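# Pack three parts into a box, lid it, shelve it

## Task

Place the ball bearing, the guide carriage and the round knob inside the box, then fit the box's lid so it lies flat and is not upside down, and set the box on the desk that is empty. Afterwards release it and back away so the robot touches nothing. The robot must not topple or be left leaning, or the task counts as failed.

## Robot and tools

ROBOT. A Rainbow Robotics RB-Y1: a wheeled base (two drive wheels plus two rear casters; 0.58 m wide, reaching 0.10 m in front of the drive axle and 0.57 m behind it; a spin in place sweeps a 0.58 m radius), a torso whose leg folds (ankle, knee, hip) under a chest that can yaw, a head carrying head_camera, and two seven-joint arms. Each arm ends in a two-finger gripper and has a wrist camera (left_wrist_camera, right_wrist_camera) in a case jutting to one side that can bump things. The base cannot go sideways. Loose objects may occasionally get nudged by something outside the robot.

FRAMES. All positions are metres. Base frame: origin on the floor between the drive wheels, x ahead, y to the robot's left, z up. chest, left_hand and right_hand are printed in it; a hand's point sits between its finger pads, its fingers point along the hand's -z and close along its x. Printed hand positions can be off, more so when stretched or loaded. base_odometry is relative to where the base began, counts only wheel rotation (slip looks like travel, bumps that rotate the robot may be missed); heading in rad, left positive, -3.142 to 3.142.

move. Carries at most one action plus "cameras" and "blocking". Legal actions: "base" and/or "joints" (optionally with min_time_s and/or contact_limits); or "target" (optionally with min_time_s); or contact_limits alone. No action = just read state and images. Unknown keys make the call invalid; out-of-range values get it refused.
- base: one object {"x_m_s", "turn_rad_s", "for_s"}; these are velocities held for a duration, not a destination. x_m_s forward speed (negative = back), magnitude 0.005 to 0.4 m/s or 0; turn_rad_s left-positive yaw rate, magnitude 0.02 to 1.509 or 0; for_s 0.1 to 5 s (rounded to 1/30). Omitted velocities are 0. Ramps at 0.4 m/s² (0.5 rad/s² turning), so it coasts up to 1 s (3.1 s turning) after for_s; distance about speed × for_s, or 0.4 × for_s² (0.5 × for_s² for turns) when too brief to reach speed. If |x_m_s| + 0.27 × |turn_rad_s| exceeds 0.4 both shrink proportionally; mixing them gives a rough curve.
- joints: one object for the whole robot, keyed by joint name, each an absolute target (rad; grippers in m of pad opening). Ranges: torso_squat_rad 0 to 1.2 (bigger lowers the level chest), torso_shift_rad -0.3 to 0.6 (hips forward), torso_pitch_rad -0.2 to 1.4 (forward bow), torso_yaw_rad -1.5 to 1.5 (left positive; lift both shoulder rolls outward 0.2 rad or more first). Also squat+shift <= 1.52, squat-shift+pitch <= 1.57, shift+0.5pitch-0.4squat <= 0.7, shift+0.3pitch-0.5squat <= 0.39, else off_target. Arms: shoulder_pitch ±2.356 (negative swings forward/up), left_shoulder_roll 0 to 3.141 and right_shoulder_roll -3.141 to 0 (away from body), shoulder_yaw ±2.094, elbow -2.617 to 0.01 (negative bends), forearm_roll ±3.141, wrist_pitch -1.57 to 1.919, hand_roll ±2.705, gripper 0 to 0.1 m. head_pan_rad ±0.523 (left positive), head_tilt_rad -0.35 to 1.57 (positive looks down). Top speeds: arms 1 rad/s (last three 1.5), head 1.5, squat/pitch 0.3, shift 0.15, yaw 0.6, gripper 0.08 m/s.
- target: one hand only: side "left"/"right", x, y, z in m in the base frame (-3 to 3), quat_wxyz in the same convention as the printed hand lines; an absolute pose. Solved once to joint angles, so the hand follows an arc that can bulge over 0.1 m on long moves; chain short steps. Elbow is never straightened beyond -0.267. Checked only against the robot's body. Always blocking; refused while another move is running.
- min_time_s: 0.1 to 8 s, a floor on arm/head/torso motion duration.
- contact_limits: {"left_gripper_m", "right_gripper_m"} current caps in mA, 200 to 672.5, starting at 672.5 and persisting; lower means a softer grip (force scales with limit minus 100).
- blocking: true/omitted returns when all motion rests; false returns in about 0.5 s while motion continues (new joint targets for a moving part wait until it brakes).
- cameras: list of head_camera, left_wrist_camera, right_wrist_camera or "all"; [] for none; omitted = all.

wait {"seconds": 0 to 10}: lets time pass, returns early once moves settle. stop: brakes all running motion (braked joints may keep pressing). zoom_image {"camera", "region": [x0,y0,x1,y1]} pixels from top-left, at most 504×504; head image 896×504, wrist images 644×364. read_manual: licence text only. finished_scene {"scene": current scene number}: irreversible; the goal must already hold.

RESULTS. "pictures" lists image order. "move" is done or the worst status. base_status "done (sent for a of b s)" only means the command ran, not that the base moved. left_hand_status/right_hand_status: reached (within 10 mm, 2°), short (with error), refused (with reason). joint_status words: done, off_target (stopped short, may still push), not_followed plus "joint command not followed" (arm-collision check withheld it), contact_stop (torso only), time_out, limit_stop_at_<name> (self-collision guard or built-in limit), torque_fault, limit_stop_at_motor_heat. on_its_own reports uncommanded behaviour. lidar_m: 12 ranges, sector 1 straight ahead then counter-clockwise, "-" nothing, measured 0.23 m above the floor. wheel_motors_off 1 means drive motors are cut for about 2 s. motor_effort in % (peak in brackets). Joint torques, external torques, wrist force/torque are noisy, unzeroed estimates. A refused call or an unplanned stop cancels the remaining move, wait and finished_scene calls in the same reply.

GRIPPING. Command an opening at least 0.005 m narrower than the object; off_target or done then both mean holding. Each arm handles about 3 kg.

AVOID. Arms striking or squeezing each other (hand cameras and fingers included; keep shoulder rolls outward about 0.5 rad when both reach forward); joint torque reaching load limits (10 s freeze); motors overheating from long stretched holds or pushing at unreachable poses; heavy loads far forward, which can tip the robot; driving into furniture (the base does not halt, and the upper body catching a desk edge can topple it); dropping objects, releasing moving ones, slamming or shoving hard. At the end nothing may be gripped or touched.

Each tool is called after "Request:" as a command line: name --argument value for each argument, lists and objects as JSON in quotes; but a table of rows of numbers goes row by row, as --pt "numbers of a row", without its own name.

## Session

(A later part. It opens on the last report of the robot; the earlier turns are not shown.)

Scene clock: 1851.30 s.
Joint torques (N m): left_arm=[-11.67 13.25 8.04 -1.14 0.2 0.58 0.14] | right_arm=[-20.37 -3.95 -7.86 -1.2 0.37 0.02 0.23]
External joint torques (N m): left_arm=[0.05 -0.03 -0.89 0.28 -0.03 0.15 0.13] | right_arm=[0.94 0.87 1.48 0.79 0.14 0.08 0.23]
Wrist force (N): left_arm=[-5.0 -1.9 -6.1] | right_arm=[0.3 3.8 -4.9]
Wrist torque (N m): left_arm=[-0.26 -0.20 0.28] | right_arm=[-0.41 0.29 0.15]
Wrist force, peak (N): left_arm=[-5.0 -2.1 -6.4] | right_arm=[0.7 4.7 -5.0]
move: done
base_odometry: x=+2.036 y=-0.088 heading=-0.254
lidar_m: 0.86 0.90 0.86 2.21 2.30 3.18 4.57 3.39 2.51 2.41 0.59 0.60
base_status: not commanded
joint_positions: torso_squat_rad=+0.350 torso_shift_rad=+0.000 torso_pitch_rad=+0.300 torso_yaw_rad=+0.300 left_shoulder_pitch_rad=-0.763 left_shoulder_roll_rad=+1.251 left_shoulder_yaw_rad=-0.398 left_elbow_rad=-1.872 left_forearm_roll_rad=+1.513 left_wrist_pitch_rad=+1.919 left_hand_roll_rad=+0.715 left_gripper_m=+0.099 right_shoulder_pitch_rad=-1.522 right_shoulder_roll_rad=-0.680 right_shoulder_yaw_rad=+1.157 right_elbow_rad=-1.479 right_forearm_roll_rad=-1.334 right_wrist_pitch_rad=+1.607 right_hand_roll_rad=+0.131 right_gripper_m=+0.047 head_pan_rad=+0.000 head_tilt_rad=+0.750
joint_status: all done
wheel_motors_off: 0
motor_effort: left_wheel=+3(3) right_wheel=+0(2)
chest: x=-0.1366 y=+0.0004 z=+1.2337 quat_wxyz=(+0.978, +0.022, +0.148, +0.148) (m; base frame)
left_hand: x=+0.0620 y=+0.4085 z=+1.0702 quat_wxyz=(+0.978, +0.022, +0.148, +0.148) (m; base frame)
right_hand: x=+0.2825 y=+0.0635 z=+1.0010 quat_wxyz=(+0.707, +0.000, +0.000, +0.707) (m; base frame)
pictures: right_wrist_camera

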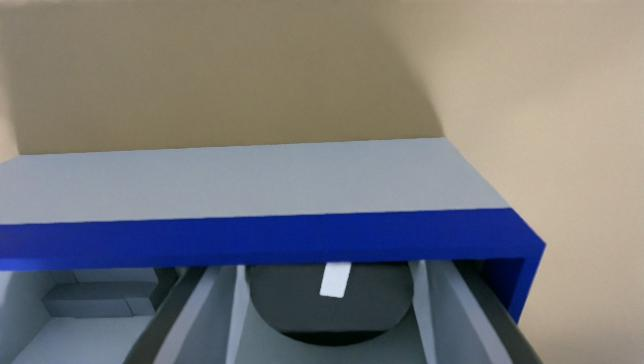

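Request:
move --target '{"side": "right", "x": 0.2824, "y": 0.0636, "z": 1.02, "quat_wxyz": [0.7071, 0, 0, 0.7071]}' --min_time_s 1.5 --cameras '["right_wrist_camera"]'

Request:
move --target '{"side": "right", "x": 0.2824, "y": 0.0636, "z": 1.10, "quat_wxyz": [0.7071, 0, 0, 0.7071]}' --min_time_s 1.5 --cameras '["right_wrist_camera", "head_camera"]'

Scene clock: 1863.97 s.
Joint torques (N m): left_arm=[-12.56 13.06 8.27 -1.45 0.33 0.89 0.13] | right_arm=[-22.77 -8.18 -11.42 -2.97 -0.23 0.38 -0.23]
External joint torques (N m): left_arm=[-0.84 -0.22 -0.65 -0.02 0.1 0.46 0.12] | right_arm=[-1.4 -3.27 -2.02 -1.15 -0.46 0.44 -0.23]
Wrist force (N): left_arm=[-5.4 -1.9 -5.2] | right_arm=[1.0 4.4 -4.7]
Wrist torque (N m): left_arm=[-0.24 -0.24 0.28] | right_arm=[-0.46 0.39 0.14]
Wrist force, peak (N): left_arm=[-5.4 -1.9 -6.4] | right_arm=[0.6 4.7 -5.0]
move: done
base_odometry: x=+2.036 y=-0.088 heading=-0.254
lidar_m: 0.85 0.90 0.88 2.19 2.30 3.21 4.57 3.40 2.52 2.43 0.59 0.58
base_status: not commanded
joint_positions: torso_squat_rad=+0.350 torso_shift_rad=+0.000 torso_pitch_rad=+0.300 torso_yaw_rad=+0.300 left_shoulder_pitch_rad=-0.763 left_shoulder_roll_rad=+1.251 left_shoulder_yaw_rad=-0.398 left_elbow_rad=-1.872 left_forearm_roll_rad=+1.513 left_wrist_pitch_rad=+1.919 left_hand_roll_rad=+0.715 left_gripper_m=+0.099 right_shoulder_pitch_rad=-1.552 right_shoulder_roll_rad=-0.689 right_shoulder_yaw_rad=+1.138 right_elbow_rad=-1.491 right_forearm_roll_rad=-1.361 right_wrist_pitch_rad=+1.641 right_hand_roll_rad=+0.124 right_gripper_m=+0.047 head_pan_rad=+0.000 head_tilt_rad=+0.750
joint_status: all done
wheel_motors_off: 0
motor_effort: left_wheel=+3(4) right_wheel=+0(2)
chest: x=-0.1366 y=+0.0004 z=+1.2337 quat_wxyz=(+0.978, +0.022, +0.148, +0.148) (m; base frame)
left_hand: x=+0.0620 y=+0.4085 z=+1.0702 quat_wxyz=(+0.978, +0.022, +0.148, +0.148) (m; base frame)
right_hand: x=+0.2823 y=+0.0638 z=+1.0190 quat_wxyz=(+0.707, +0.000, +0.000, +0.707) (m; base frame)
right_hand_status: reached (checked arc, planned for 1.5 s): 1 mm and 0.1 deg off.
pictures: right_wrist_camera

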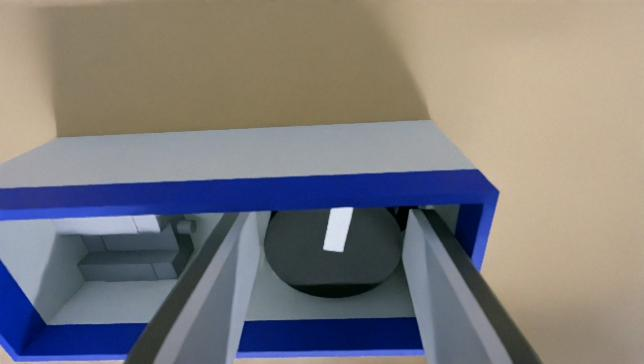

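Scene clock: 1865.80 s.
Joint torques (N m): left_arm=[-11.74 13.19 7.34 -1.06 0.25 0.69 -0.02] | right_arm=[-22.44 -8.29 -10.89 -1.91 -0.12 0.27 -0.22]
External joint torques (N m): left_arm=[-0.02 -0.09 -1.58 0.36 0.02 0.26 -0.04] | right_arm=[-0.89 -3.07 -1.53 -0.86 -0.35 0.32 -0.22]
Wrist force (N): left_arm=[-5.0 -1.7 -5.7] | right_arm=[0.8 4.1 -5.2]
Wrist torque (N m): left_arm=[-0.27 -0.20 0.25] | right_arm=[-0.39 0.35 0.17]
Wrist force, peak (N): left_arm=[-5.2 -1.4 -6.3] | right_arm=[0.6 4.8 -5.1]
move: done
base_odometry: x=+2.036 y=-0.088 heading=-0.254
lidar_m: 0.85 0.89 0.89 2.20 2.30 3.17 4.56 3.41 2.50 2.43 0.60 0.59
base_status: not commanded
joint_positions: torso_squat_rad=+0.350 torso_shift_rad=+0.000 torso_pitch_rad=+0.300 torso_yaw_rad=+0.300 left_shoulder_pitch_rad=-0.763 left_shoulder_roll_rad=+1.251 left_shoulder_yaw_rad=-0.398 left_elbow_rad=-1.872 left_forearm_roll_rad=+1.513 left_wrist_pitch_rad=+1.919 left_hand_roll_rad=+0.715 left_gripper_m=+0.099 right_shoulder_pitch_rad=-1.690 right_shoulder_roll_rad=-0.714 right_shoulder_yaw_rad=+1.054 right_elbow_rad=-1.493 right_forearm_roll_rad=-1.480 right_wrist_pitch_rad=+1.785 right_hand_roll_rad=+0.106 right_gripper_m=+0.047 head_pan_rad=+0.000 head_tilt_rad=+0.750
joint_status: all done
wheel_motors_off: 0
motor_effort: left_wheel=+3(4) right_wheel=+0(2)
chest: x=-0.1366 y=+0.0004 z=+1.2337 quat_wxyz=(+0.978, +0.022, +0.148, +0.148) (m; base frame)
left_hand: x=+0.0620 y=+0.4085 z=+1.0702 quat_wxyz=(+0.978, +0.022, +0.148, +0.148) (m; base frame)
right_hand: x=+0.2822 y=+0.0639 z=+1.0992 quat_wxyz=(+0.707, +0.000, +0.000, +0.708) (m; base frame)
right_hand_status: reached (checked arc, planned for 1.5 s): 1 mm and 0.1 deg off.
pictures: head_camera, right_wrist_camera

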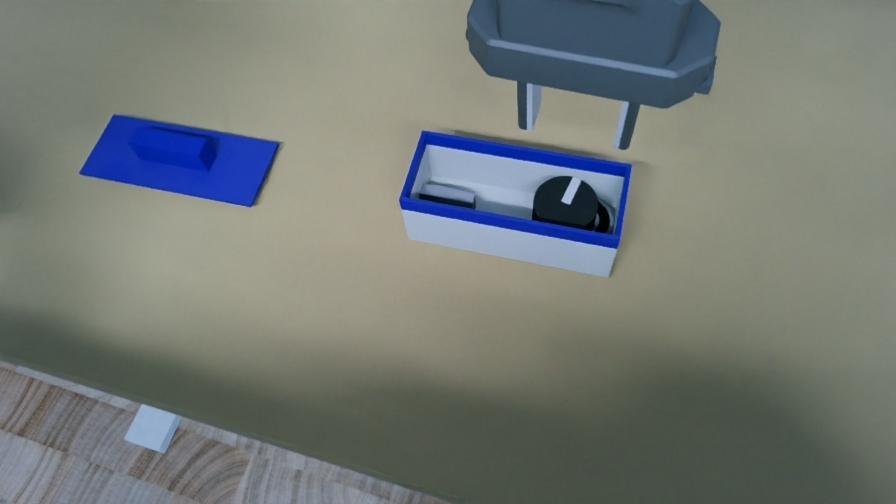

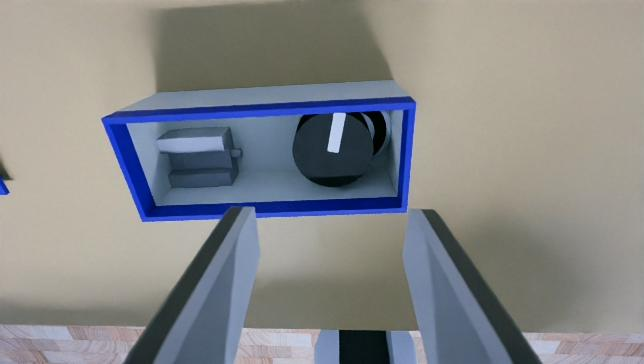

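Request:
zoom_image --camera "right_wrist_camera" --region '[90, 70, 430, 235]'

Request:
zoom_image --camera "head_camera" --region '[60, 90, 420, 290]'

Scaled by 1.482 from the camera's 644x364 image, which has a finer 1265x715 frame.

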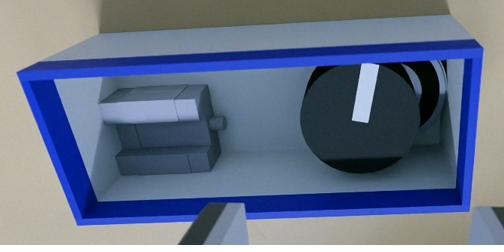

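Scaled by 1.400 from the camera's 896x504 image, which has a finer 1280x720 frame.

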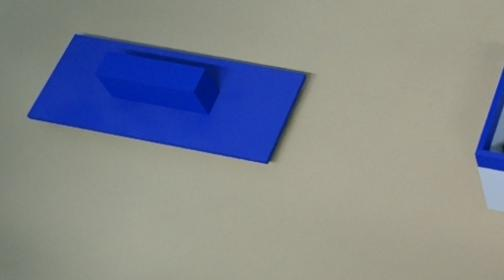

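Request:
zoom_image --camera "right_wrist_camera" --region '[340, 75, 440, 135]'

Request:
zoom_image --camera "right_wrist_camera" --region '[90, 85, 190, 145]'

Scaled by 5.040 from the camera's 644x364 image, which has a finer 1265x715 frame.

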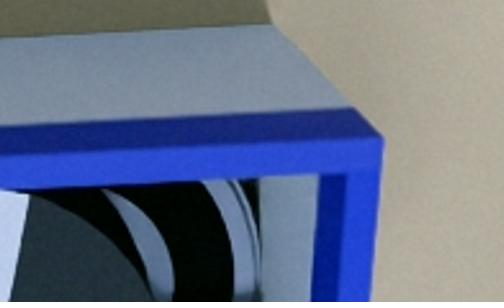

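Scaled by 5.040 from the camera's 644x364 image, which has a finer 1265x715 frame.

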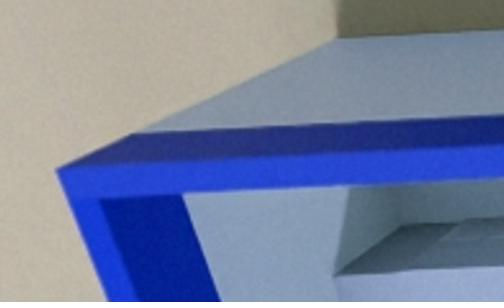

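Request:
move --target '{"side": "right", "x": 0.24, "y": -0.16, "z": 1.14, "quat_wxyz": [0.7071, 0, 0, 0.7071]}' --min_time_s 1.5 --cameras '["head_camera"]'

Scene clock: 1953.07 s.
Joint torques (N m): left_arm=[-11.53 13.22 8.11 -1.37 0.31 0.52 -0.02] | right_arm=[-11.6 -9.28 -10.71 0.96 0.09 -0.04 0.17]
External joint torques (N m): left_arm=[0.19 -0.06 -0.81 0.05 0.08 0.08 -0.03] | right_arm=[0.96 -2.21 -1.84 -0.62 -0.14 0.02 0.17]
Wrist force (N): left_arm=[-5.1 -1.4 -6.1] | right_arm=[0.4 4.0 -4.1]
Wrist torque (N m): left_arm=[-0.32 -0.21 0.28] | right_arm=[-0.42 0.34 0.17]
Wrist force, peak (N): left_arm=[-5.3 -1.8 -6.7] | right_arm=[1.0 4.8 -5.4]
move: done
base_odometry: x=+2.036 y=-0.088 heading=-0.254
lidar_m: 0.85 0.91 0.88 2.21 2.29 3.19 4.54 3.40 2.52 2.43 0.60 0.59
base_status: not commanded
joint_positions: torso_squat_rad=+0.350 torso_shift_rad=+0.000 torso_pitch_rad=+0.300 torso_yaw_rad=+0.300 left_shoulder_pitch_rad=-0.763 left_shoulder_roll_rad=+1.251 left_shoulder_yaw_rad=-0.398 left_elbow_rad=-1.872 left_forearm_roll_rad=+1.513 left_wrist_pitch_rad=+1.919 left_hand_roll_rad=+0.715 left_gripper_m=+0.099 right_shoulder_pitch_rad=-1.471 right_shoulder_roll_rad=-1.568 right_shoulder_yaw_rad=+0.871 right_elbow_rad=-2.162 right_forearm_roll_rad=-1.793 right_wrist_pitch_rad=+1.719 right_hand_roll_rad=+0.238 right_gripper_m=+0.047 head_pan_rad=+0.000 head_tilt_rad=+0.750
joint_status: all done
wheel_motors_off: 0
motor_effort: left_wheel=+2(4) right_wheel=-1(3)
chest: x=-0.1366 y=+0.0004 z=+1.2337 quat_wxyz=(+0.978, +0.022, +0.148, +0.148) (m; base frame)
left_hand: x=+0.0620 y=+0.4085 z=+1.0702 quat_wxyz=(+0.978, +0.022, +0.148, +0.148) (m; base frame)
right_hand: x=+0.2401 y=-0.1599 z=+1.1401 quat_wxyz=(+0.707, -0.001, +0.001, +0.707) (m; base frame)
right_hand_status: reached (checked arc, planned for 1.5 s): 0 mm and 0.2 deg off.
pictures: head_camera

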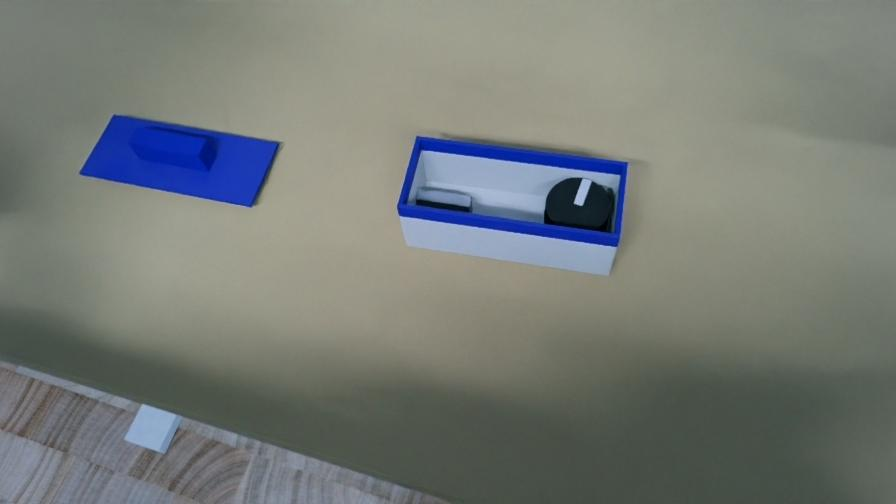

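Request:
move --target '{"side": "left", "x": 0.27, "y": 0.385, "z": 1.13, "quat_wxyz": [1, 0, 0, 0]}' --min_time_s 2.5 --cameras '["left_wrist_camera", "head_camera"]'

Scene clock: 1970.87 s.
Joint torques (N m): left_arm=[-21.25 11.09 5.7 -2.36 -0.17 0.24 0.11] | right_arm=[-11.35 -9.23 -10.45 1 0.05 -0.02 0.08]
External joint torques (N m): left_arm=[-1.84 -0.4 -2.06 0.51 -0.18 0.34 0.11] | right_arm=[1.22 -2.16 -1.58 -0.58 -0.18 0.04 0.08]
Wrist force (N): left_arm=[-6.6 -1.5 -5.9] | right_arm=[0.4 4.0 -4.5]
Wrist torque (N m): left_arm=[-0.24 -0.29 0.32] | right_arm=[-0.43 0.27 0.16]
Wrist force, peak (N): left_arm=[-7.2 -1.0 -6.1] | right_arm=[1.0 4.6 -4.6]
move: done
base_odometry: x=+2.036 y=-0.088 heading=-0.254
lidar_m: 0.86 0.90 0.89 2.20 2.31 3.18 4.57 3.39 2.51 2.42 0.61 0.59
base_status: not commanded
joint_positions: torso_squat_rad=+0.350 torso_shift_rad=+0.000 torso_pitch_rad=+0.300 torso_yaw_rad=+0.300 left_shoulder_pitch_rad=-1.374 left_shoulder_roll_rad=+0.892 left_shoulder_yaw_rad=-0.532 left_elbow_rad=-1.182 left_forearm_roll_rad=+1.240 left_wrist_pitch_rad=+1.866 left_hand_roll_rad=+0.205 left_gripper_m=+0.099 right_shoulder_pitch_rad=-1.471 right_shoulder_roll_rad=-1.568 right_shoulder_yaw_rad=+0.871 right_elbow_rad=-2.162 right_forearm_roll_rad=-1.793 right_wrist_pitch_rad=+1.719 right_hand_roll_rad=+0.238 right_gripper_m=+0.047 head_pan_rad=+0.000 head_tilt_rad=+0.750
joint_status: all done
wheel_motors_off: 0
motor_effort: left_wheel=+3(4) right_wheel=-1(3)
chest: x=-0.1366 y=+0.0004 z=+1.2337 quat_wxyz=(+0.978, +0.022, +0.148, +0.148) (m; base frame)
left_hand: x=+0.2691 y=+0.3846 z=+1.1301 quat_wxyz=(+1.000, +0.001, -0.003, +0.000) (m; base frame)
left_hand_status: reached (checked arc, planned for 2.5 s): 1 mm and 0.4 deg off.
right_hand: x=+0.2401 y=-0.1599 z=+1.1401 quat_wxyz=(+0.707, -0.001, +0.001, +0.707) (m; base frame)
pictures: head_camera, left_wrist_camera

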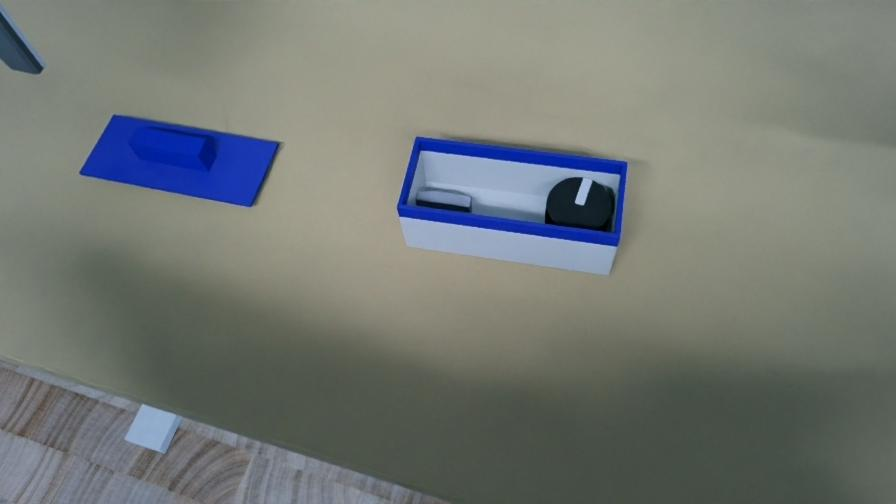

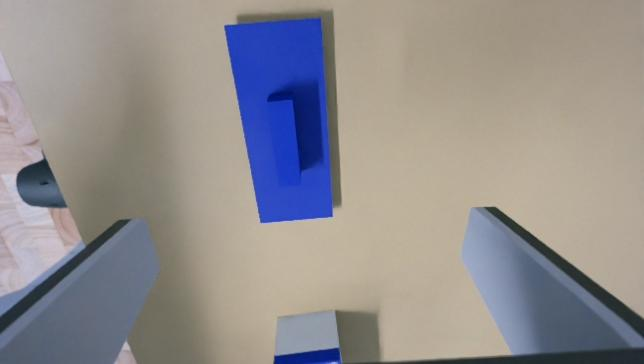

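Request:
zoom_image --camera "left_wrist_camera" --region '[215, 5, 345, 235]'

Request:
zoom_image --camera "head_camera" --region '[390, 120, 640, 290]'

Scaled by 2.191 from the camera's 644x364 image, which has a finer 1265x715 frame.

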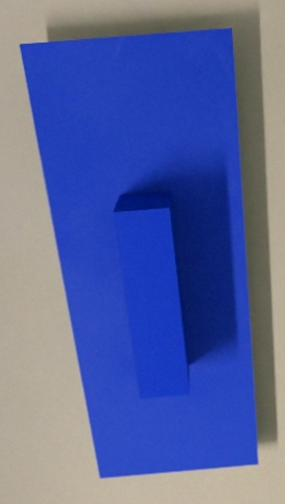

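Scaled by 2.016 from the camera's 896x504 image, which has a finer 1280x720 frame.

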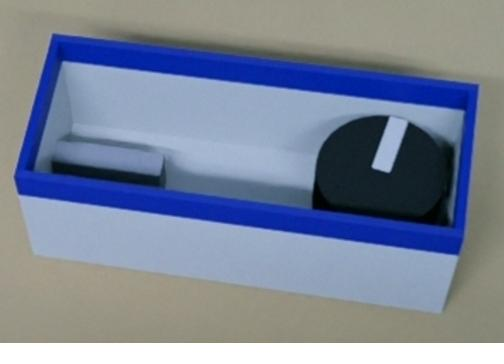

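Request:
move --joints '{"left_gripper_m": 0.04}' --cameras '[]'

Request:
move --target '{"side": "left", "x": 0.2557, "y": 0.369, "z": 1.05, "quat_wxyz": [0.99905, 0, 0, 0.0435]}' --min_time_s 1.5 --cameras '["left_wrist_camera", "head_camera"]'

Scene clock: 2020.20 s.
Joint torques (N m): left_arm=[-21.08 10.48 6.24 -1.97 -0.13 -0.15 -0.13] | right_arm=[-11.71 -9.25 -10.33 1.14 0.19 -0.06 0.16]
External joint torques (N m): left_arm=[-1.66 -1.01 -1.52 0.9 -0.14 -0.05 -0.13] | right_arm=[0.86 -2.18 -1.46 -0.44 -0.05 0 0.16]
Wrist force (N): left_arm=[-7.0 -0.5 -5.8] | right_arm=[0.2 4.2 -4.4]
Wrist torque (N m): left_arm=[-0.37 -0.36 0.28] | right_arm=[-0.41 0.30 0.15]
Wrist force, peak (N): left_arm=[-7.3 -2.0 -6.7] | right_arm=[0.2 4.5 -4.9]
move: done
base_odometry: x=+2.036 y=-0.088 heading=-0.254
lidar_m: 0.85 0.89 0.88 2.19 2.30 3.18 4.56 3.39 2.51 2.42 0.60 0.58
base_status: not commanded
joint_positions: torso_squat_rad=+0.350 torso_shift_rad=+0.000 torso_pitch_rad=+0.300 torso_yaw_rad=+0.300 left_shoulder_pitch_rad=-1.374 left_shoulder_roll_rad=+0.892 left_shoulder_yaw_rad=-0.532 left_elbow_rad=-1.182 left_forearm_roll_rad=+1.240 left_wrist_pitch_rad=+1.866 left_hand_roll_rad=+0.205 left_gripper_m=+0.040 right_shoulder_pitch_rad=-1.471 right_shoulder_roll_rad=-1.568 right_shoulder_yaw_rad=+0.871 right_elbow_rad=-2.162 right_forearm_roll_rad=-1.793 right_wrist_pitch_rad=+1.719 right_hand_roll_rad=+0.238 right_gripper_m=+0.047 head_pan_rad=+0.000 head_tilt_rad=+0.750
joint_status: all done
wheel_motors_off: 0
motor_effort: left_wheel=+3(4) right_wheel=-1(2)
chest: x=-0.1366 y=+0.0004 z=+1.2337 quat_wxyz=(+0.978, +0.022, +0.148, +0.148) (m; base frame)
left_hand: x=+0.2691 y=+0.3846 z=+1.1301 quat_wxyz=(+1.000, +0.001, -0.003, +0.000) (m; base frame)
right_hand: x=+0.2401 y=-0.1599 z=+1.1401 quat_wxyz=(+0.707, -0.001, +0.001, +0.707) (m; base frame)
pictures: none
No camera images: "cameras" was empty.

Scene clock: 2022.03 s.
Joint torques (N m): left_arm=[-18.07 11.29 6.87 -3.7 0 0.04 0.26] | right_arm=[-11.62 -9.12 -10.33 1.15 -0.04 -0.03 0.18]
External joint torques (N m): left_arm=[0.47 -0.03 -1.37 -0.45 -0.01 0.12 0.26] | right_arm=[0.94 -2.05 -1.45 -0.43 -0.28 0.03 0.18]
Wrist force (N): left_arm=[-6.6 -0.7 -6.1] | right_arm=[0.0 4.2 -4.7]
Wrist torque (N m): left_arm=[-0.34 -0.29 0.32] | right_arm=[-0.43 0.27 0.10]
Wrist force, peak (N): left_arm=[-6.9 -1.6 -6.9] | right_arm=[0.1 4.0 -4.9]
move: done
base_odometry: x=+2.036 y=-0.088 heading=-0.254
lidar_m: 0.85 0.90 0.88 2.20 2.31 3.20 4.57 3.39 2.51 2.42 0.62 0.59
base_status: not commanded
joint_positions: torso_squat_rad=+0.350 torso_shift_rad=+0.000 torso_pitch_rad=+0.300 torso_yaw_rad=+0.300 left_shoulder_pitch_rad=-1.199 left_shoulder_roll_rad=+0.844 left_shoulder_yaw_rad=-0.563 left_elbow_rad=-1.298 left_forearm_roll_rad=+1.183 left_wrist_pitch_rad=+1.735 left_hand_roll_rad=+0.356 left_gripper_m=+0.040 right_shoulder_pitch_rad=-1.471 right_shoulder_roll_rad=-1.568 right_shoulder_yaw_rad=+0.871 right_elbow_rad=-2.162 right_forearm_roll_rad=-1.793 right_wrist_pitch_rad=+1.719 right_hand_roll_rad=+0.238 right_gripper_m=+0.047 head_pan_rad=+0.000 head_tilt_rad=+0.750
joint_status: all done
wheel_motors_off: 0
motor_effort: left_wheel=+3(4) right_wheel=+1(3)
chest: x=-0.1366 y=+0.0004 z=+1.2337 quat_wxyz=(+0.978, +0.022, +0.148, +0.148) (m; base frame)
left_hand: x=+0.2557 y=+0.3691 z=+1.0501 quat_wxyz=(+0.999, +0.000, +0.000, +0.044) (m; base frame)
left_hand_status: reached (checked arc, planned for 1.5 s): 0 mm and 0.0 deg off.
right_hand: x=+0.2401 y=-0.1599 z=+1.1401 quat_wxyz=(+0.707, -0.001, +0.001, +0.707) (m; base frame)
pictures: head_camera, left_wrist_camera

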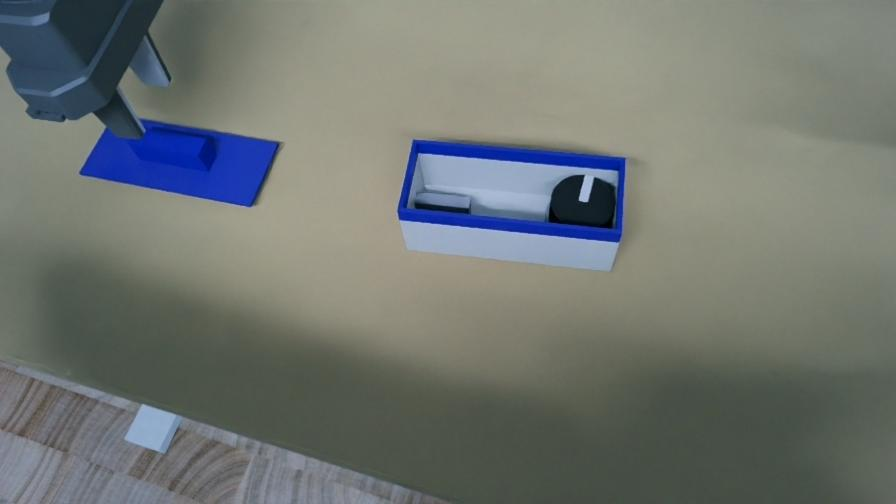

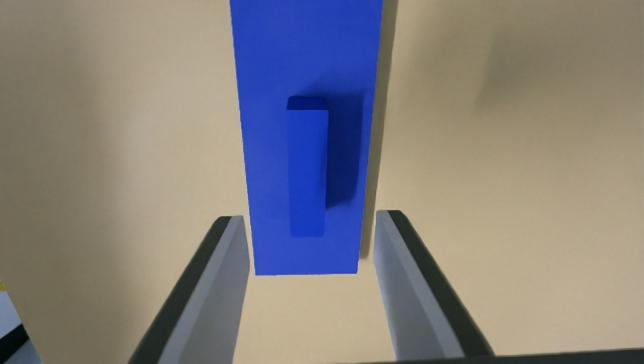

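Request:
move --target '{"side": "left", "x": 0.2566, "y": 0.369, "z": 1.005, "quat_wxyz": [0.99905, 0, 0, 0.0435]}' --min_time_s 1.2 --cameras '["left_wrist_camera"]'

Request:
move --target '{"side": "left", "x": 0.2566, "y": 0.369, "z": 0.995, "quat_wxyz": [0.99905, 0, 0, 0.0435]}' --min_time_s 1.0 --cameras '["left_wrist_camera", "head_camera"]'

Scene clock: 2041.40 s.
Joint torques (N m): left_arm=[-18.62 10.55 6.28 -3.07 0.06 -0.16 -0.1] | right_arm=[-11.76 -9.24 -10.41 0.98 0.08 -0.11 0.23]
External joint torques (N m): left_arm=[-0.16 -0.65 -1.7 0.47 0.04 -0.07 -0.1] | right_arm=[0.8 -2.17 -1.53 -0.6 -0.16 -0.05 0.23]
Wrist force (N): left_arm=[-6.8 -1.2 -6.4] | right_arm=[0.2 3.8 -4.5]
Wrist torque (N m): left_arm=[-0.28 -0.30 0.29] | right_arm=[-0.36 0.29 0.11]
Wrist force, peak (N): left_arm=[-7.1 -1.1 -6.6] | right_arm=[0.8 4.0 -5.1]
move: done
base_odometry: x=+2.036 y=-0.088 heading=-0.254
lidar_m: 0.85 0.90 0.87 2.20 2.30 3.18 4.54 3.40 2.52 2.43 0.60 0.60
base_status: not commanded
joint_positions: torso_squat_rad=+0.350 torso_shift_rad=+0.000 torso_pitch_rad=+0.300 torso_yaw_rad=+0.300 left_shoulder_pitch_rad=-1.148 left_shoulder_roll_rad=+0.794 left_shoulder_yaw_rad=-0.598 left_elbow_rad=-1.243 left_forearm_roll_rad=+1.132 left_wrist_pitch_rad=+1.639 left_hand_roll_rad=+0.326 left_gripper_m=+0.040 right_shoulder_pitch_rad=-1.471 right_shoulder_roll_rad=-1.568 right_shoulder_yaw_rad=+0.871 right_elbow_rad=-2.162 right_forearm_roll_rad=-1.793 right_wrist_pitch_rad=+1.719 right_hand_roll_rad=+0.238 right_gripper_m=+0.047 head_pan_rad=+0.000 head_tilt_rad=+0.750
joint_status: all done
wheel_motors_off: 0
motor_effort: left_wheel=+2(4) right_wheel=-1(2)
chest: x=-0.1366 y=+0.0004 z=+1.2337 quat_wxyz=(+0.978, +0.022, +0.148, +0.148) (m; base frame)
left_hand: x=+0.2564 y=+0.3690 z=+1.0052 quat_wxyz=(+0.999, +0.000, +0.000, +0.044) (m; base frame)
left_hand_status: reached (checked arc, planned for 1.2 s): 0 mm and 0.1 deg off.
right_hand: x=+0.2401 y=-0.1599 z=+1.1401 quat_wxyz=(+0.707, -0.001, +0.001, +0.707) (m; base frame)
pictures: left_wrist_camera

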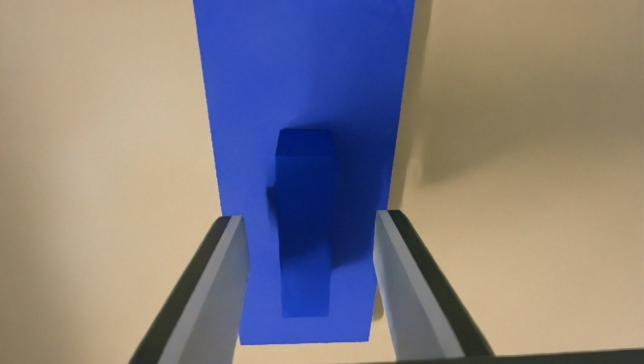

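Scene clock: 2042.73 s.
Joint torques (N m): left_arm=[-17.85 10.4 5.87 -3.25 -0.18 0.13 -0.24] | right_arm=[-11.62 -9.03 -10.86 1.1 0.12 -0.02 0.06]
External joint torques (N m): left_arm=[0.59 -0.76 -2.03 0.35 -0.19 0.21 -0.24] | right_arm=[0.94 -1.96 -1.98 -0.48 -0.11 0.05 0.06]
Wrist force (N): left_arm=[-7.2 -1.3 -5.9] | right_arm=[0.5 3.4 -4.4]
Wrist torque (N m): left_arm=[-0.29 -0.34 0.30] | right_arm=[-0.36 0.34 0.16]
Wrist force, peak (N): left_arm=[-7.5 -1.2 -6.2] | right_arm=[0.6 4.3 -5.0]
move: done
base_odometry: x=+2.036 y=-0.088 heading=-0.254
lidar_m: 0.85 0.89 0.87 2.21 2.31 3.21 4.56 3.41 2.50 2.43 0.61 0.59
base_status: not commanded
joint_positions: torso_squat_rad=+0.350 torso_shift_rad=+0.000 torso_pitch_rad=+0.300 torso_yaw_rad=+0.300 left_shoulder_pitch_rad=-1.138 left_shoulder_roll_rad=+0.782 left_shoulder_yaw_rad=-0.606 left_elbow_rad=-1.226 left_forearm_roll_rad=+1.122 left_wrist_pitch_rad=+1.618 left_hand_roll_rad=+0.317 left_gripper_m=+0.040 right_shoulder_pitch_rad=-1.471 right_shoulder_roll_rad=-1.568 right_shoulder_yaw_rad=+0.871 right_elbow_rad=-2.162 right_forearm_roll_rad=-1.793 right_wrist_pitch_rad=+1.719 right_hand_roll_rad=+0.238 right_gripper_m=+0.047 head_pan_rad=+0.000 head_tilt_rad=+0.750
joint_status: all done
wheel_motors_off: 0
motor_effort: left_wheel=+3(4) right_wheel=+0(2)
chest: x=-0.1366 y=+0.0004 z=+1.2337 quat_wxyz=(+0.978, +0.022, +0.148, +0.148) (m; base frame)
left_hand: x=+0.2563 y=+0.3690 z=+0.9954 quat_wxyz=(+0.999, +0.000, +0.000, +0.044) (m; base frame)
left_hand_status: reached (checked arc, planned for 1.0 s): 0 mm and 0.0 deg off.
right_hand: x=+0.2401 y=-0.1599 z=+1.1401 quat_wxyz=(+0.707, -0.001, +0.001, +0.707) (m; base frame)
pictures: head_camera, left_wrist_camera

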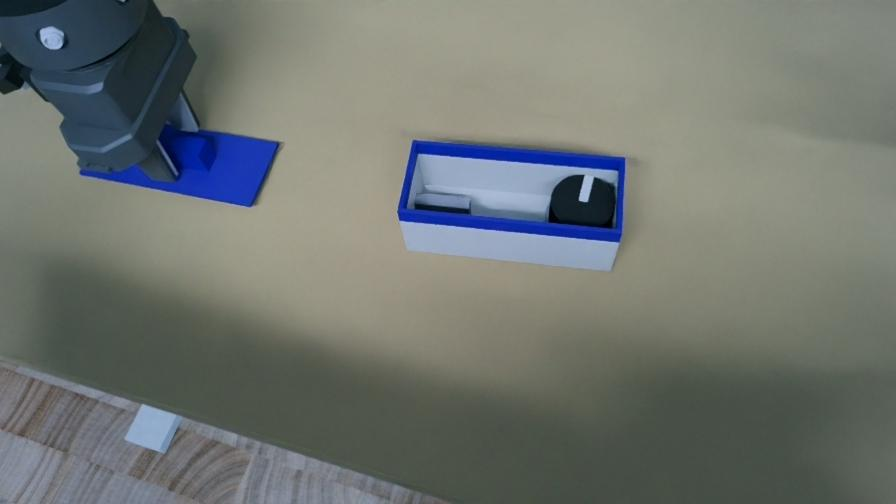

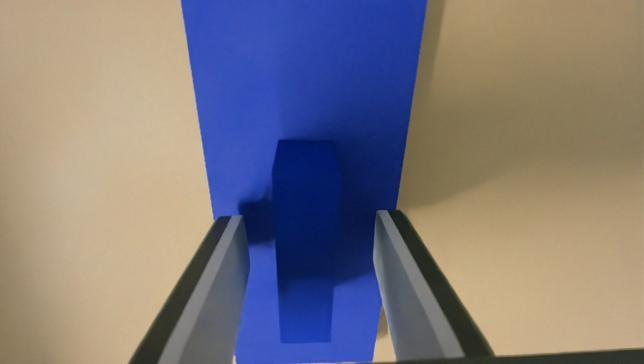

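Request:
move --target '{"side": "left", "x": 0.2566, "y": 0.369, "z": 0.9915, "quat_wxyz": [0.99905, 0, 0, 0.0435]}' --min_time_s 0.8 --cameras '[]'

Request:
move --joints '{"left_gripper_m": 0.004}' --cameras '["left_wrist_camera", "head_camera"]'

Scene clock: 2052.43 s.
Joint torques (N m): left_arm=[-17.85 10.51 5.99 -3.26 0.04 0.03 -0.25] | right_arm=[-11.88 -9.21 -10.25 1.16 0.19 0.06 0.11]
External joint torques (N m): left_arm=[0.61 -0.63 -1.86 0.37 0.03 0.11 -0.25] | right_arm=[0.68 -2.14 -1.37 -0.42 -0.05 0.12 0.11]
Wrist force (N): left_arm=[-6.7 -0.8 -5.7] | right_arm=[0.2 4.0 -4.3]
Wrist torque (N m): left_arm=[-0.33 -0.31 0.32] | right_arm=[-0.44 0.27 0.14]
Wrist force, peak (N): left_arm=[-7.3 -0.8 -6.5] | right_arm=[0.2 4.5 -4.9]
move: done
base_odometry: x=+2.036 y=-0.088 heading=-0.254
lidar_m: 0.86 0.89 0.88 2.20 2.30 3.18 4.57 3.39 2.52 2.41 0.61 0.58
base_status: not commanded
joint_positions: torso_squat_rad=+0.350 torso_shift_rad=+0.000 torso_pitch_rad=+0.300 torso_yaw_rad=+0.300 left_shoulder_pitch_rad=-1.136 left_shoulder_roll_rad=+0.777 left_shoulder_yaw_rad=-0.609 left_elbow_rad=-1.217 left_forearm_roll_rad=+1.118 left_wrist_pitch_rad=+1.610 left_hand_roll_rad=+0.313 left_gripper_m=+0.040 right_shoulder_pitch_rad=-1.471 right_shoulder_roll_rad=-1.568 right_shoulder_yaw_rad=+0.871 right_elbow_rad=-2.162 right_forearm_roll_rad=-1.793 right_wrist_pitch_rad=+1.719 right_hand_roll_rad=+0.238 right_gripper_m=+0.047 head_pan_rad=+0.000 head_tilt_rad=+0.750
joint_status: all done
wheel_motors_off: 0
motor_effort: left_wheel=+3(4) right_wheel=+0(2)
chest: x=-0.1366 y=+0.0004 z=+1.2337 quat_wxyz=(+0.978, +0.022, +0.148, +0.148) (m; base frame)
left_hand: x=+0.2566 y=+0.3690 z=+0.9917 quat_wxyz=(+0.999, +0.000, +0.000, +0.044) (m; base frame)
left_hand_status: reached (checked arc, planned for 0.8 s): 0 mm and 0.0 deg off.
right_hand: x=+0.2401 y=-0.1599 z=+1.1401 quat_wxyz=(+0.707, -0.001, +0.001, +0.707) (m; base frame)
pictures: none
No camera images: "cameras" was empty.

Scene clock: 2053.33 s.
Joint torques (N m): left_arm=[-18.38 9.63 5.72 -3.21 -0.1 0.01 0.08] | right_arm=[-11.6 -9.08 -10.49 0.97 0.12 -0.01 0.2]
External joint torques (N m): left_arm=[0.07 -1.52 -2.13 0.41 -0.11 0.09 0.08] | right_arm=[0.96 -2.01 -1.61 -0.61 -0.12 0.05 0.2]
Wrist force (N): left_arm=[-6.6 -1.1 -3.6] | right_arm=[0.6 3.8 -4.0]
Wrist torque (N m): left_arm=[-0.32 -0.26 0.29] | right_arm=[-0.37 0.31 0.14]
Wrist force, peak (N): left_arm=[-7.1 -0.9 -6.1] | right_arm=[0.2 3.8 -5.1]
move: off_target
base_odometry: x=+2.036 y=-0.088 heading=-0.254
lidar_m: 0.86 0.90 0.86 2.20 2.31 3.19 4.54 3.39 2.53 2.42 0.61 0.58
base_status: not commanded
joint_positions: torso_squat_rad=+0.350 torso_shift_rad=+0.000 torso_pitch_rad=+0.300 torso_yaw_rad=+0.300 left_shoulder_pitch_rad=-1.136 left_shoulder_roll_rad=+0.777 left_shoulder_yaw_rad=-0.609 left_elbow_rad=-1.217 left_forearm_roll_rad=+1.118 left_wrist_pitch_rad=+1.610 left_hand_roll_rad=+0.313 left_gripper_m=+0.015 right_shoulder_pitch_rad=-1.471 right_shoulder_roll_rad=-1.568 right_shoulder_yaw_rad=+0.871 right_elbow_rad=-2.162 right_forearm_roll_rad=-1.793 right_wrist_pitch_rad=+1.719 right_hand_roll_rad=+0.238 right_gripper_m=+0.047 head_pan_rad=+0.000 head_tilt_rad=+0.750
joint_status: left_gripper_m off_target (ended at +0.015, target +0.004)
wheel_motors_off: 0
motor_effort: left_wheel=+3(3) right_wheel=-1(2)
chest: x=-0.1366 y=+0.0004 z=+1.2337 quat_wxyz=(+0.978, +0.022, +0.148, +0.148) (m; base frame)
left_hand: x=+0.2566 y=+0.3690 z=+0.9917 quat_wxyz=(+0.999, +0.000, +0.000, +0.044) (m; base frame)
right_hand: x=+0.2401 y=-0.1599 z=+1.1401 quat_wxyz=(+0.707, -0.001, +0.001, +0.707) (m; base frame)
pictures: head_camera, left_wrist_camera

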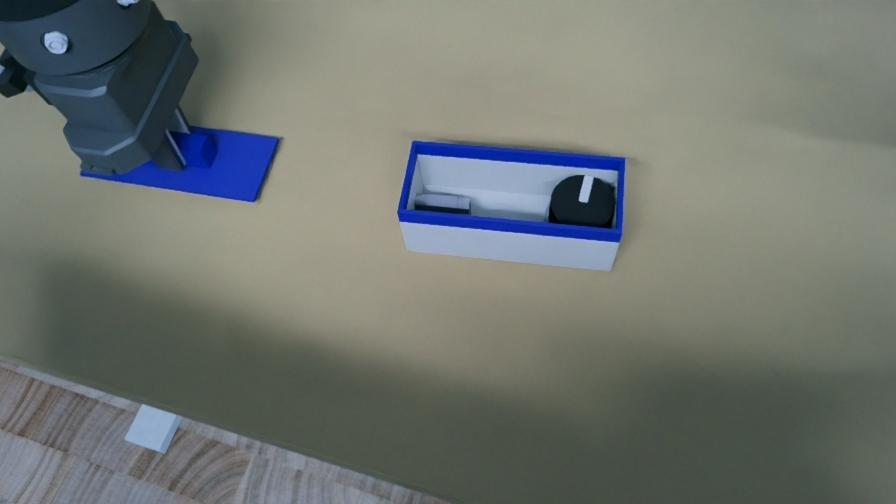

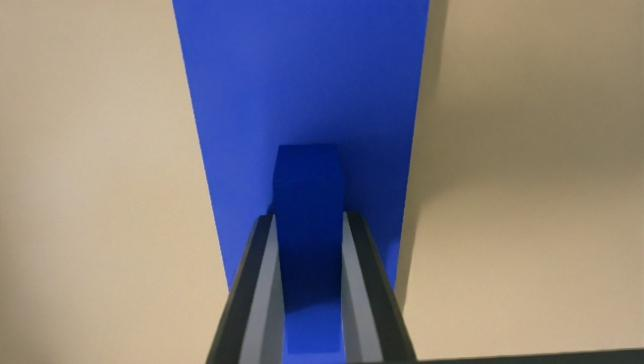

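Request:
move --target '{"side": "left", "x": 0.2566, "y": 0.369, "z": 1.01, "quat_wxyz": [0.99905, 0, 0, 0.0435]}' --min_time_s 1.2 --cameras '["head_camera"]'

Request:
move --target '{"side": "left", "x": 0.2566, "y": 0.369, "z": 1.09, "quat_wxyz": [0.99905, 0, 0, 0.0435]}' --min_time_s 1.5 --cameras '["left_wrist_camera", "head_camera"]'

Scene clock: 2063.27 s.
Joint torques (N m): left_arm=[-20.09 12.62 9.72 -3.98 0.19 0.43 0.26] | right_arm=[-11.71 -9.1 -10.6 1.05 0.13 -0.06 0.2]
External joint torques (N m): left_arm=[-1.59 1.41 1.74 -0.46 0.18 0.51 0.26] | right_arm=[0.85 -2.03 -1.73 -0.53 -0.1 0 0.2]
Wrist force (N): left_arm=[-7.1 -0.9 -6.9] | right_arm=[0.5 4.0 -4.3]
Wrist torque (N m): left_arm=[-0.30 -0.35 0.30] | right_arm=[-0.42 0.28 0.16]
Wrist force, peak (N): left_arm=[-7.1 -1.3 -7.0] | right_arm=[-0.1 4.6 -5.2]
move: done
base_odometry: x=+2.036 y=-0.088 heading=-0.254
lidar_m: 0.85 0.91 0.88 2.21 2.31 3.19 4.56 3.39 2.52 2.42 0.60 0.60
base_status: not commanded
joint_positions: torso_squat_rad=+0.350 torso_shift_rad=+0.000 torso_pitch_rad=+0.300 torso_yaw_rad=+0.300 left_shoulder_pitch_rad=-1.154 left_shoulder_roll_rad=+0.797 left_shoulder_yaw_rad=-0.596 left_elbow_rad=-1.243 left_forearm_roll_rad=+1.136 left_wrist_pitch_rad=+1.648 left_hand_roll_rad=+0.325 left_gripper_m=+0.015 right_shoulder_pitch_rad=-1.471 right_shoulder_roll_rad=-1.568 right_shoulder_yaw_rad=+0.871 right_elbow_rad=-2.162 right_forearm_roll_rad=-1.793 right_wrist_pitch_rad=+1.719 right_hand_roll_rad=+0.238 right_gripper_m=+0.047 head_pan_rad=+0.000 head_tilt_rad=+0.750
joint_status: all done
wheel_motors_off: 0
motor_effort: left_wheel=+3(4) right_wheel=-1(2)
chest: x=-0.1366 y=+0.0004 z=+1.2337 quat_wxyz=(+0.978, +0.022, +0.148, +0.148) (m; base frame)
left_hand: x=+0.2567 y=+0.3691 z=+1.0088 quat_wxyz=(+0.999, +0.000, +0.001, +0.043) (m; base frame)
left_hand_status: reached (checked arc, planned for 1.2 s): 1 mm and 0.1 deg off.
right_hand: x=+0.2401 y=-0.1599 z=+1.1401 quat_wxyz=(+0.707, -0.001, +0.001, +0.707) (m; base frame)
pictures: head_camera

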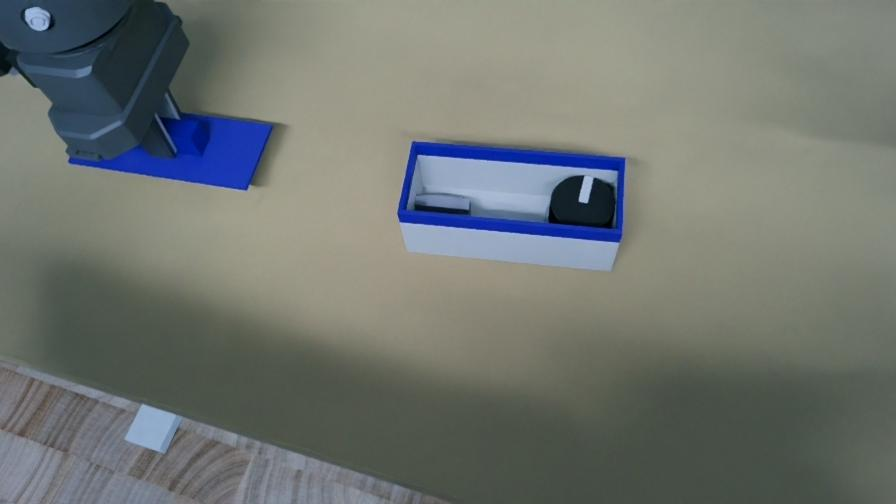

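Scene clock: 2065.10 s.
Joint torques (N m): left_arm=[-20.72 13.08 9.92 -3.44 0.41 0.41 0.48] | right_arm=[-11.55 -9.39 -10.47 1.14 0.16 0.06 0.05]
External joint torques (N m): left_arm=[-1.99 1.74 1.68 -0.44 0.39 0.49 0.48] | right_arm=[1.01 -2.32 -1.6 -0.44 -0.07 0.12 0.05]
Wrist force (N): left_arm=[-6.1 -0.9 -6.7] | right_arm=[0.5 3.8 -4.3]
Wrist torque (N m): left_arm=[-0.31 -0.24 0.34] | right_arm=[-0.38 0.31 0.09]
Wrist force, peak (N): left_arm=[-7.2 -1.1 -6.9] | right_arm=[0.8 4.2 -5.1]
move: done
base_odometry: x=+2.036 y=-0.088 heading=-0.254
lidar_m: 0.85 0.90 0.88 2.20 2.32 3.18 4.56 3.39 2.49 2.42 0.59 0.59
base_status: not commanded
joint_positions: torso_squat_rad=+0.350 torso_shift_rad=+0.000 torso_pitch_rad=+0.300 torso_yaw_rad=+0.300 left_shoulder_pitch_rad=-1.261 left_shoulder_roll_rad=+0.874 left_shoulder_yaw_rad=-0.537 left_elbow_rad=-1.306 left_forearm_roll_rad=+1.222 left_wrist_pitch_rad=+1.815 left_hand_roll_rad=+0.366 left_gripper_m=+0.015 right_shoulder_pitch_rad=-1.471 right_shoulder_roll_rad=-1.568 right_shoulder_yaw_rad=+0.871 right_elbow_rad=-2.162 right_forearm_roll_rad=-1.793 right_wrist_pitch_rad=+1.719 right_hand_roll_rad=+0.238 right_gripper_m=+0.047 head_pan_rad=+0.000 head_tilt_rad=+0.750
joint_status: all done
wheel_motors_off: 0
motor_effort: left_wheel=+2(4) right_wheel=+0(2)
chest: x=-0.1366 y=+0.0004 z=+1.2337 quat_wxyz=(+0.978, +0.022, +0.148, +0.148) (m; base frame)
left_hand: x=+0.2568 y=+0.3692 z=+1.0888 quat_wxyz=(+0.999, +0.000, +0.001, +0.043) (m; base frame)
left_hand_status: reached (checked arc, planned for 1.5 s): 1 mm and 0.1 deg off.
right_hand: x=+0.2401 y=-0.1599 z=+1.1401 quat_wxyz=(+0.707, -0.001, +0.001, +0.707) (m; base frame)
pictures: head_camera, left_wrist_camera

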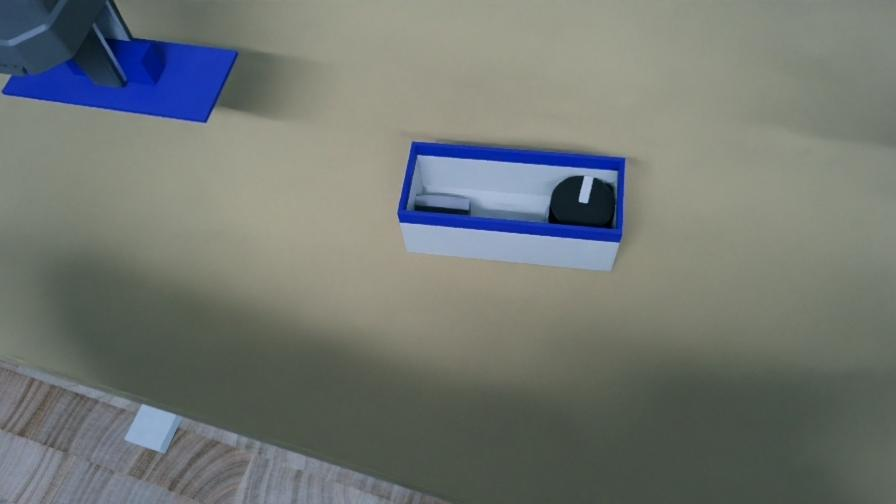

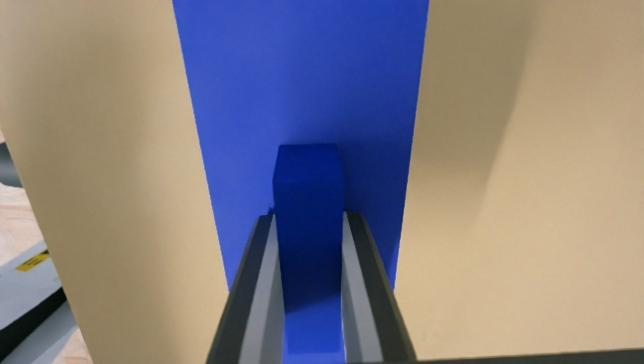

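Request:
zoom_image --camera "head_camera" --region '[385, 130, 515, 280]'

Request:
zoom_image --camera "head_camera" --region '[510, 130, 640, 280]'

Request:
zoom_image --camera "head_camera" --region '[0, 20, 260, 140]'

Scaled by 3.360 from the camera's 896x504 image, which has a finer 1280x720 frame.

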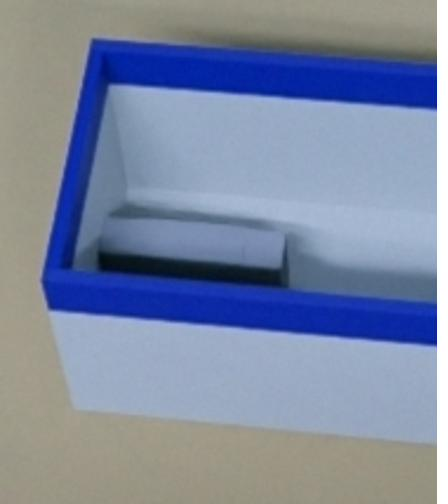

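Scaled by 3.360 from the camera's 896x504 image, which has a finer 1280x720 frame.

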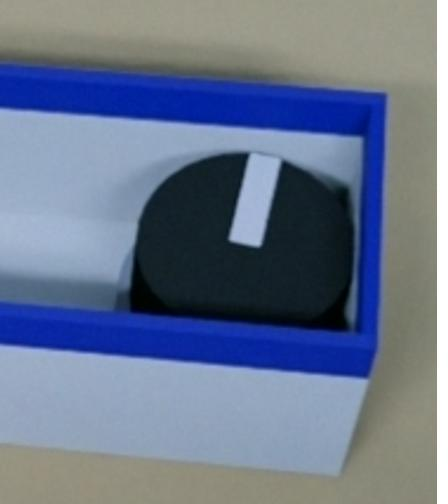

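Scaled by 1.938 from the camera's 896x504 image, which has a finer 1280x720 frame.

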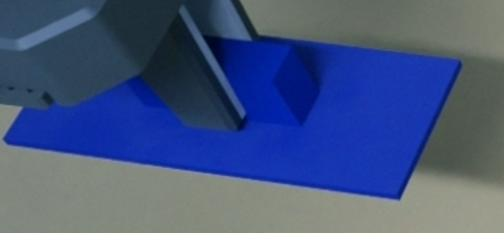

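Request:
move --target '{"side": "left", "x": 0.274, "y": 0.1005, "z": 1.08, "quat_wxyz": [0.997, 0, 0, 0.0774]}' --min_time_s 3.0 --cameras '["left_wrist_camera", "head_camera"]'

Scene clock: 2171.20 s.
Joint torques (N m): left_arm=[-21.23 5.56 5.28 -3.22 -0.25 0.43 0.34] | right_arm=[-11.96 -9.3 -10.77 1.2 0.11 -0.02 0.13]
External joint torques (N m): left_arm=[-1.87 -0.7 -2.48 0.53 -0.27 0.49 0.34] | right_arm=[0.6 -2.23 -1.89 -0.38 -0.13 0.04 0.13]
Wrist force (N): left_arm=[-6.9 -1.4 -6.8] | right_arm=[-0.2 4.2 -4.7]
Wrist torque (N m): left_arm=[-0.27 -0.29 0.29] | right_arm=[-0.46 0.23 0.12]
Wrist force, peak (N): left_arm=[-7.2 -1.3 -7.5] | right_arm=[0.1 4.3 -5.4]
move: done
base_odometry: x=+2.036 y=-0.088 heading=-0.254
lidar_m: 0.85 0.89 0.90 2.20 2.31 3.18 4.54 3.40 2.51 2.42 0.59 0.59
base_status: not commanded
joint_positions: torso_squat_rad=+0.350 torso_shift_rad=+0.000 torso_pitch_rad=+0.300 torso_yaw_rad=+0.300 left_shoulder_pitch_rad=-1.523 left_shoulder_roll_rad=+0.338 left_shoulder_yaw_rad=-0.708 left_elbow_rad=-1.302 left_forearm_roll_rad=+1.117 left_wrist_pitch_rad=+1.856 left_hand_roll_rad=+0.995 left_gripper_m=+0.015 right_shoulder_pitch_rad=-1.471 right_shoulder_roll_rad=-1.568 right_shoulder_yaw_rad=+0.871 right_elbow_rad=-2.162 right_forearm_roll_rad=-1.793 right_wrist_pitch_rad=+1.719 right_hand_roll_rad=+0.238 right_gripper_m=+0.047 head_pan_rad=+0.000 head_tilt_rad=+0.750
joint_status: all done
wheel_motors_off: 0
motor_effort: left_wheel=+3(4) right_wheel=+0(2)
chest: x=-0.1366 y=+0.0004 z=+1.2337 quat_wxyz=(+0.978, +0.022, +0.148, +0.148) (m; base frame)
left_hand: x=+0.2732 y=+0.1009 z=+1.0800 quat_wxyz=(+0.997, -0.001, -0.002, +0.078) (m; base frame)
left_hand_status: reached (checked arc, planned for 3.0 s): 1 mm and 0.2 deg off.
right_hand: x=+0.2401 y=-0.1599 z=+1.1401 quat_wxyz=(+0.707, -0.001, +0.001, +0.707) (m; base frame)
pictures: head_camera, left_wrist_camera

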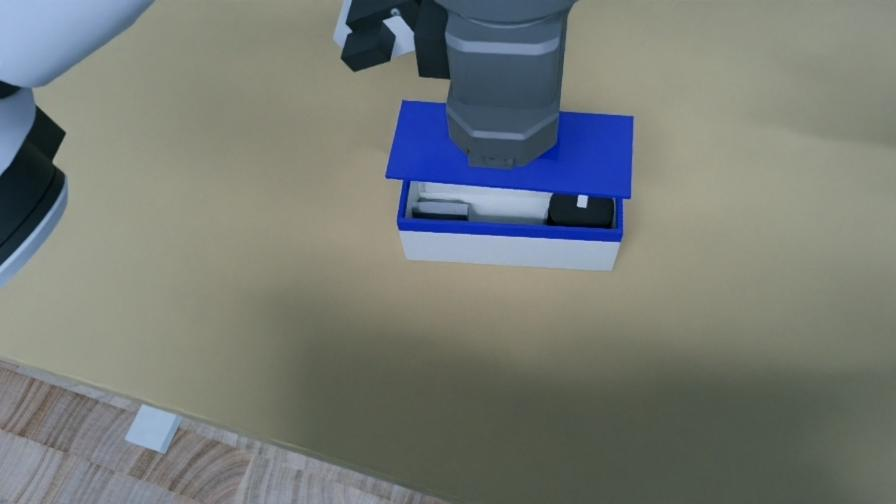

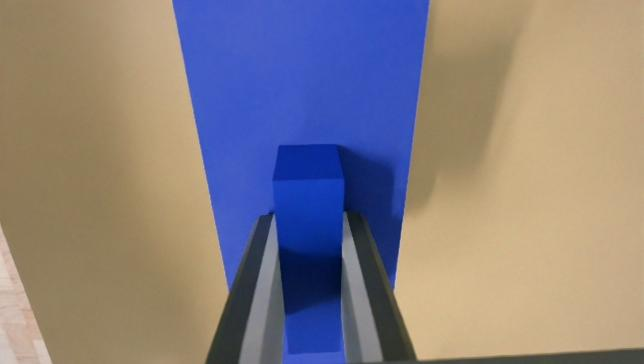

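Request:
zoom_image --camera "head_camera" --region '[375, 90, 515, 280]'

Request:
zoom_image --camera "head_camera" --region '[505, 90, 645, 280]'

Scaled by 2.653 from the camera's 896x504 image, which has a finer 1280x720 frame.

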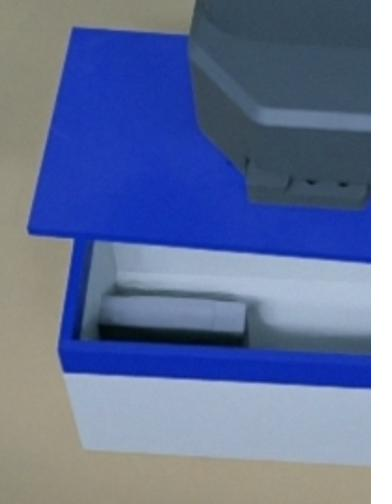

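Scaled by 2.653 from the camera's 896x504 image, which has a finer 1280x720 frame.

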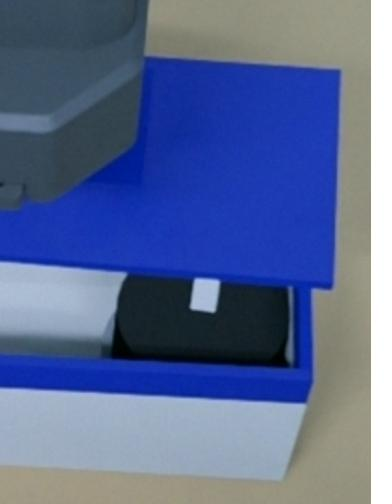

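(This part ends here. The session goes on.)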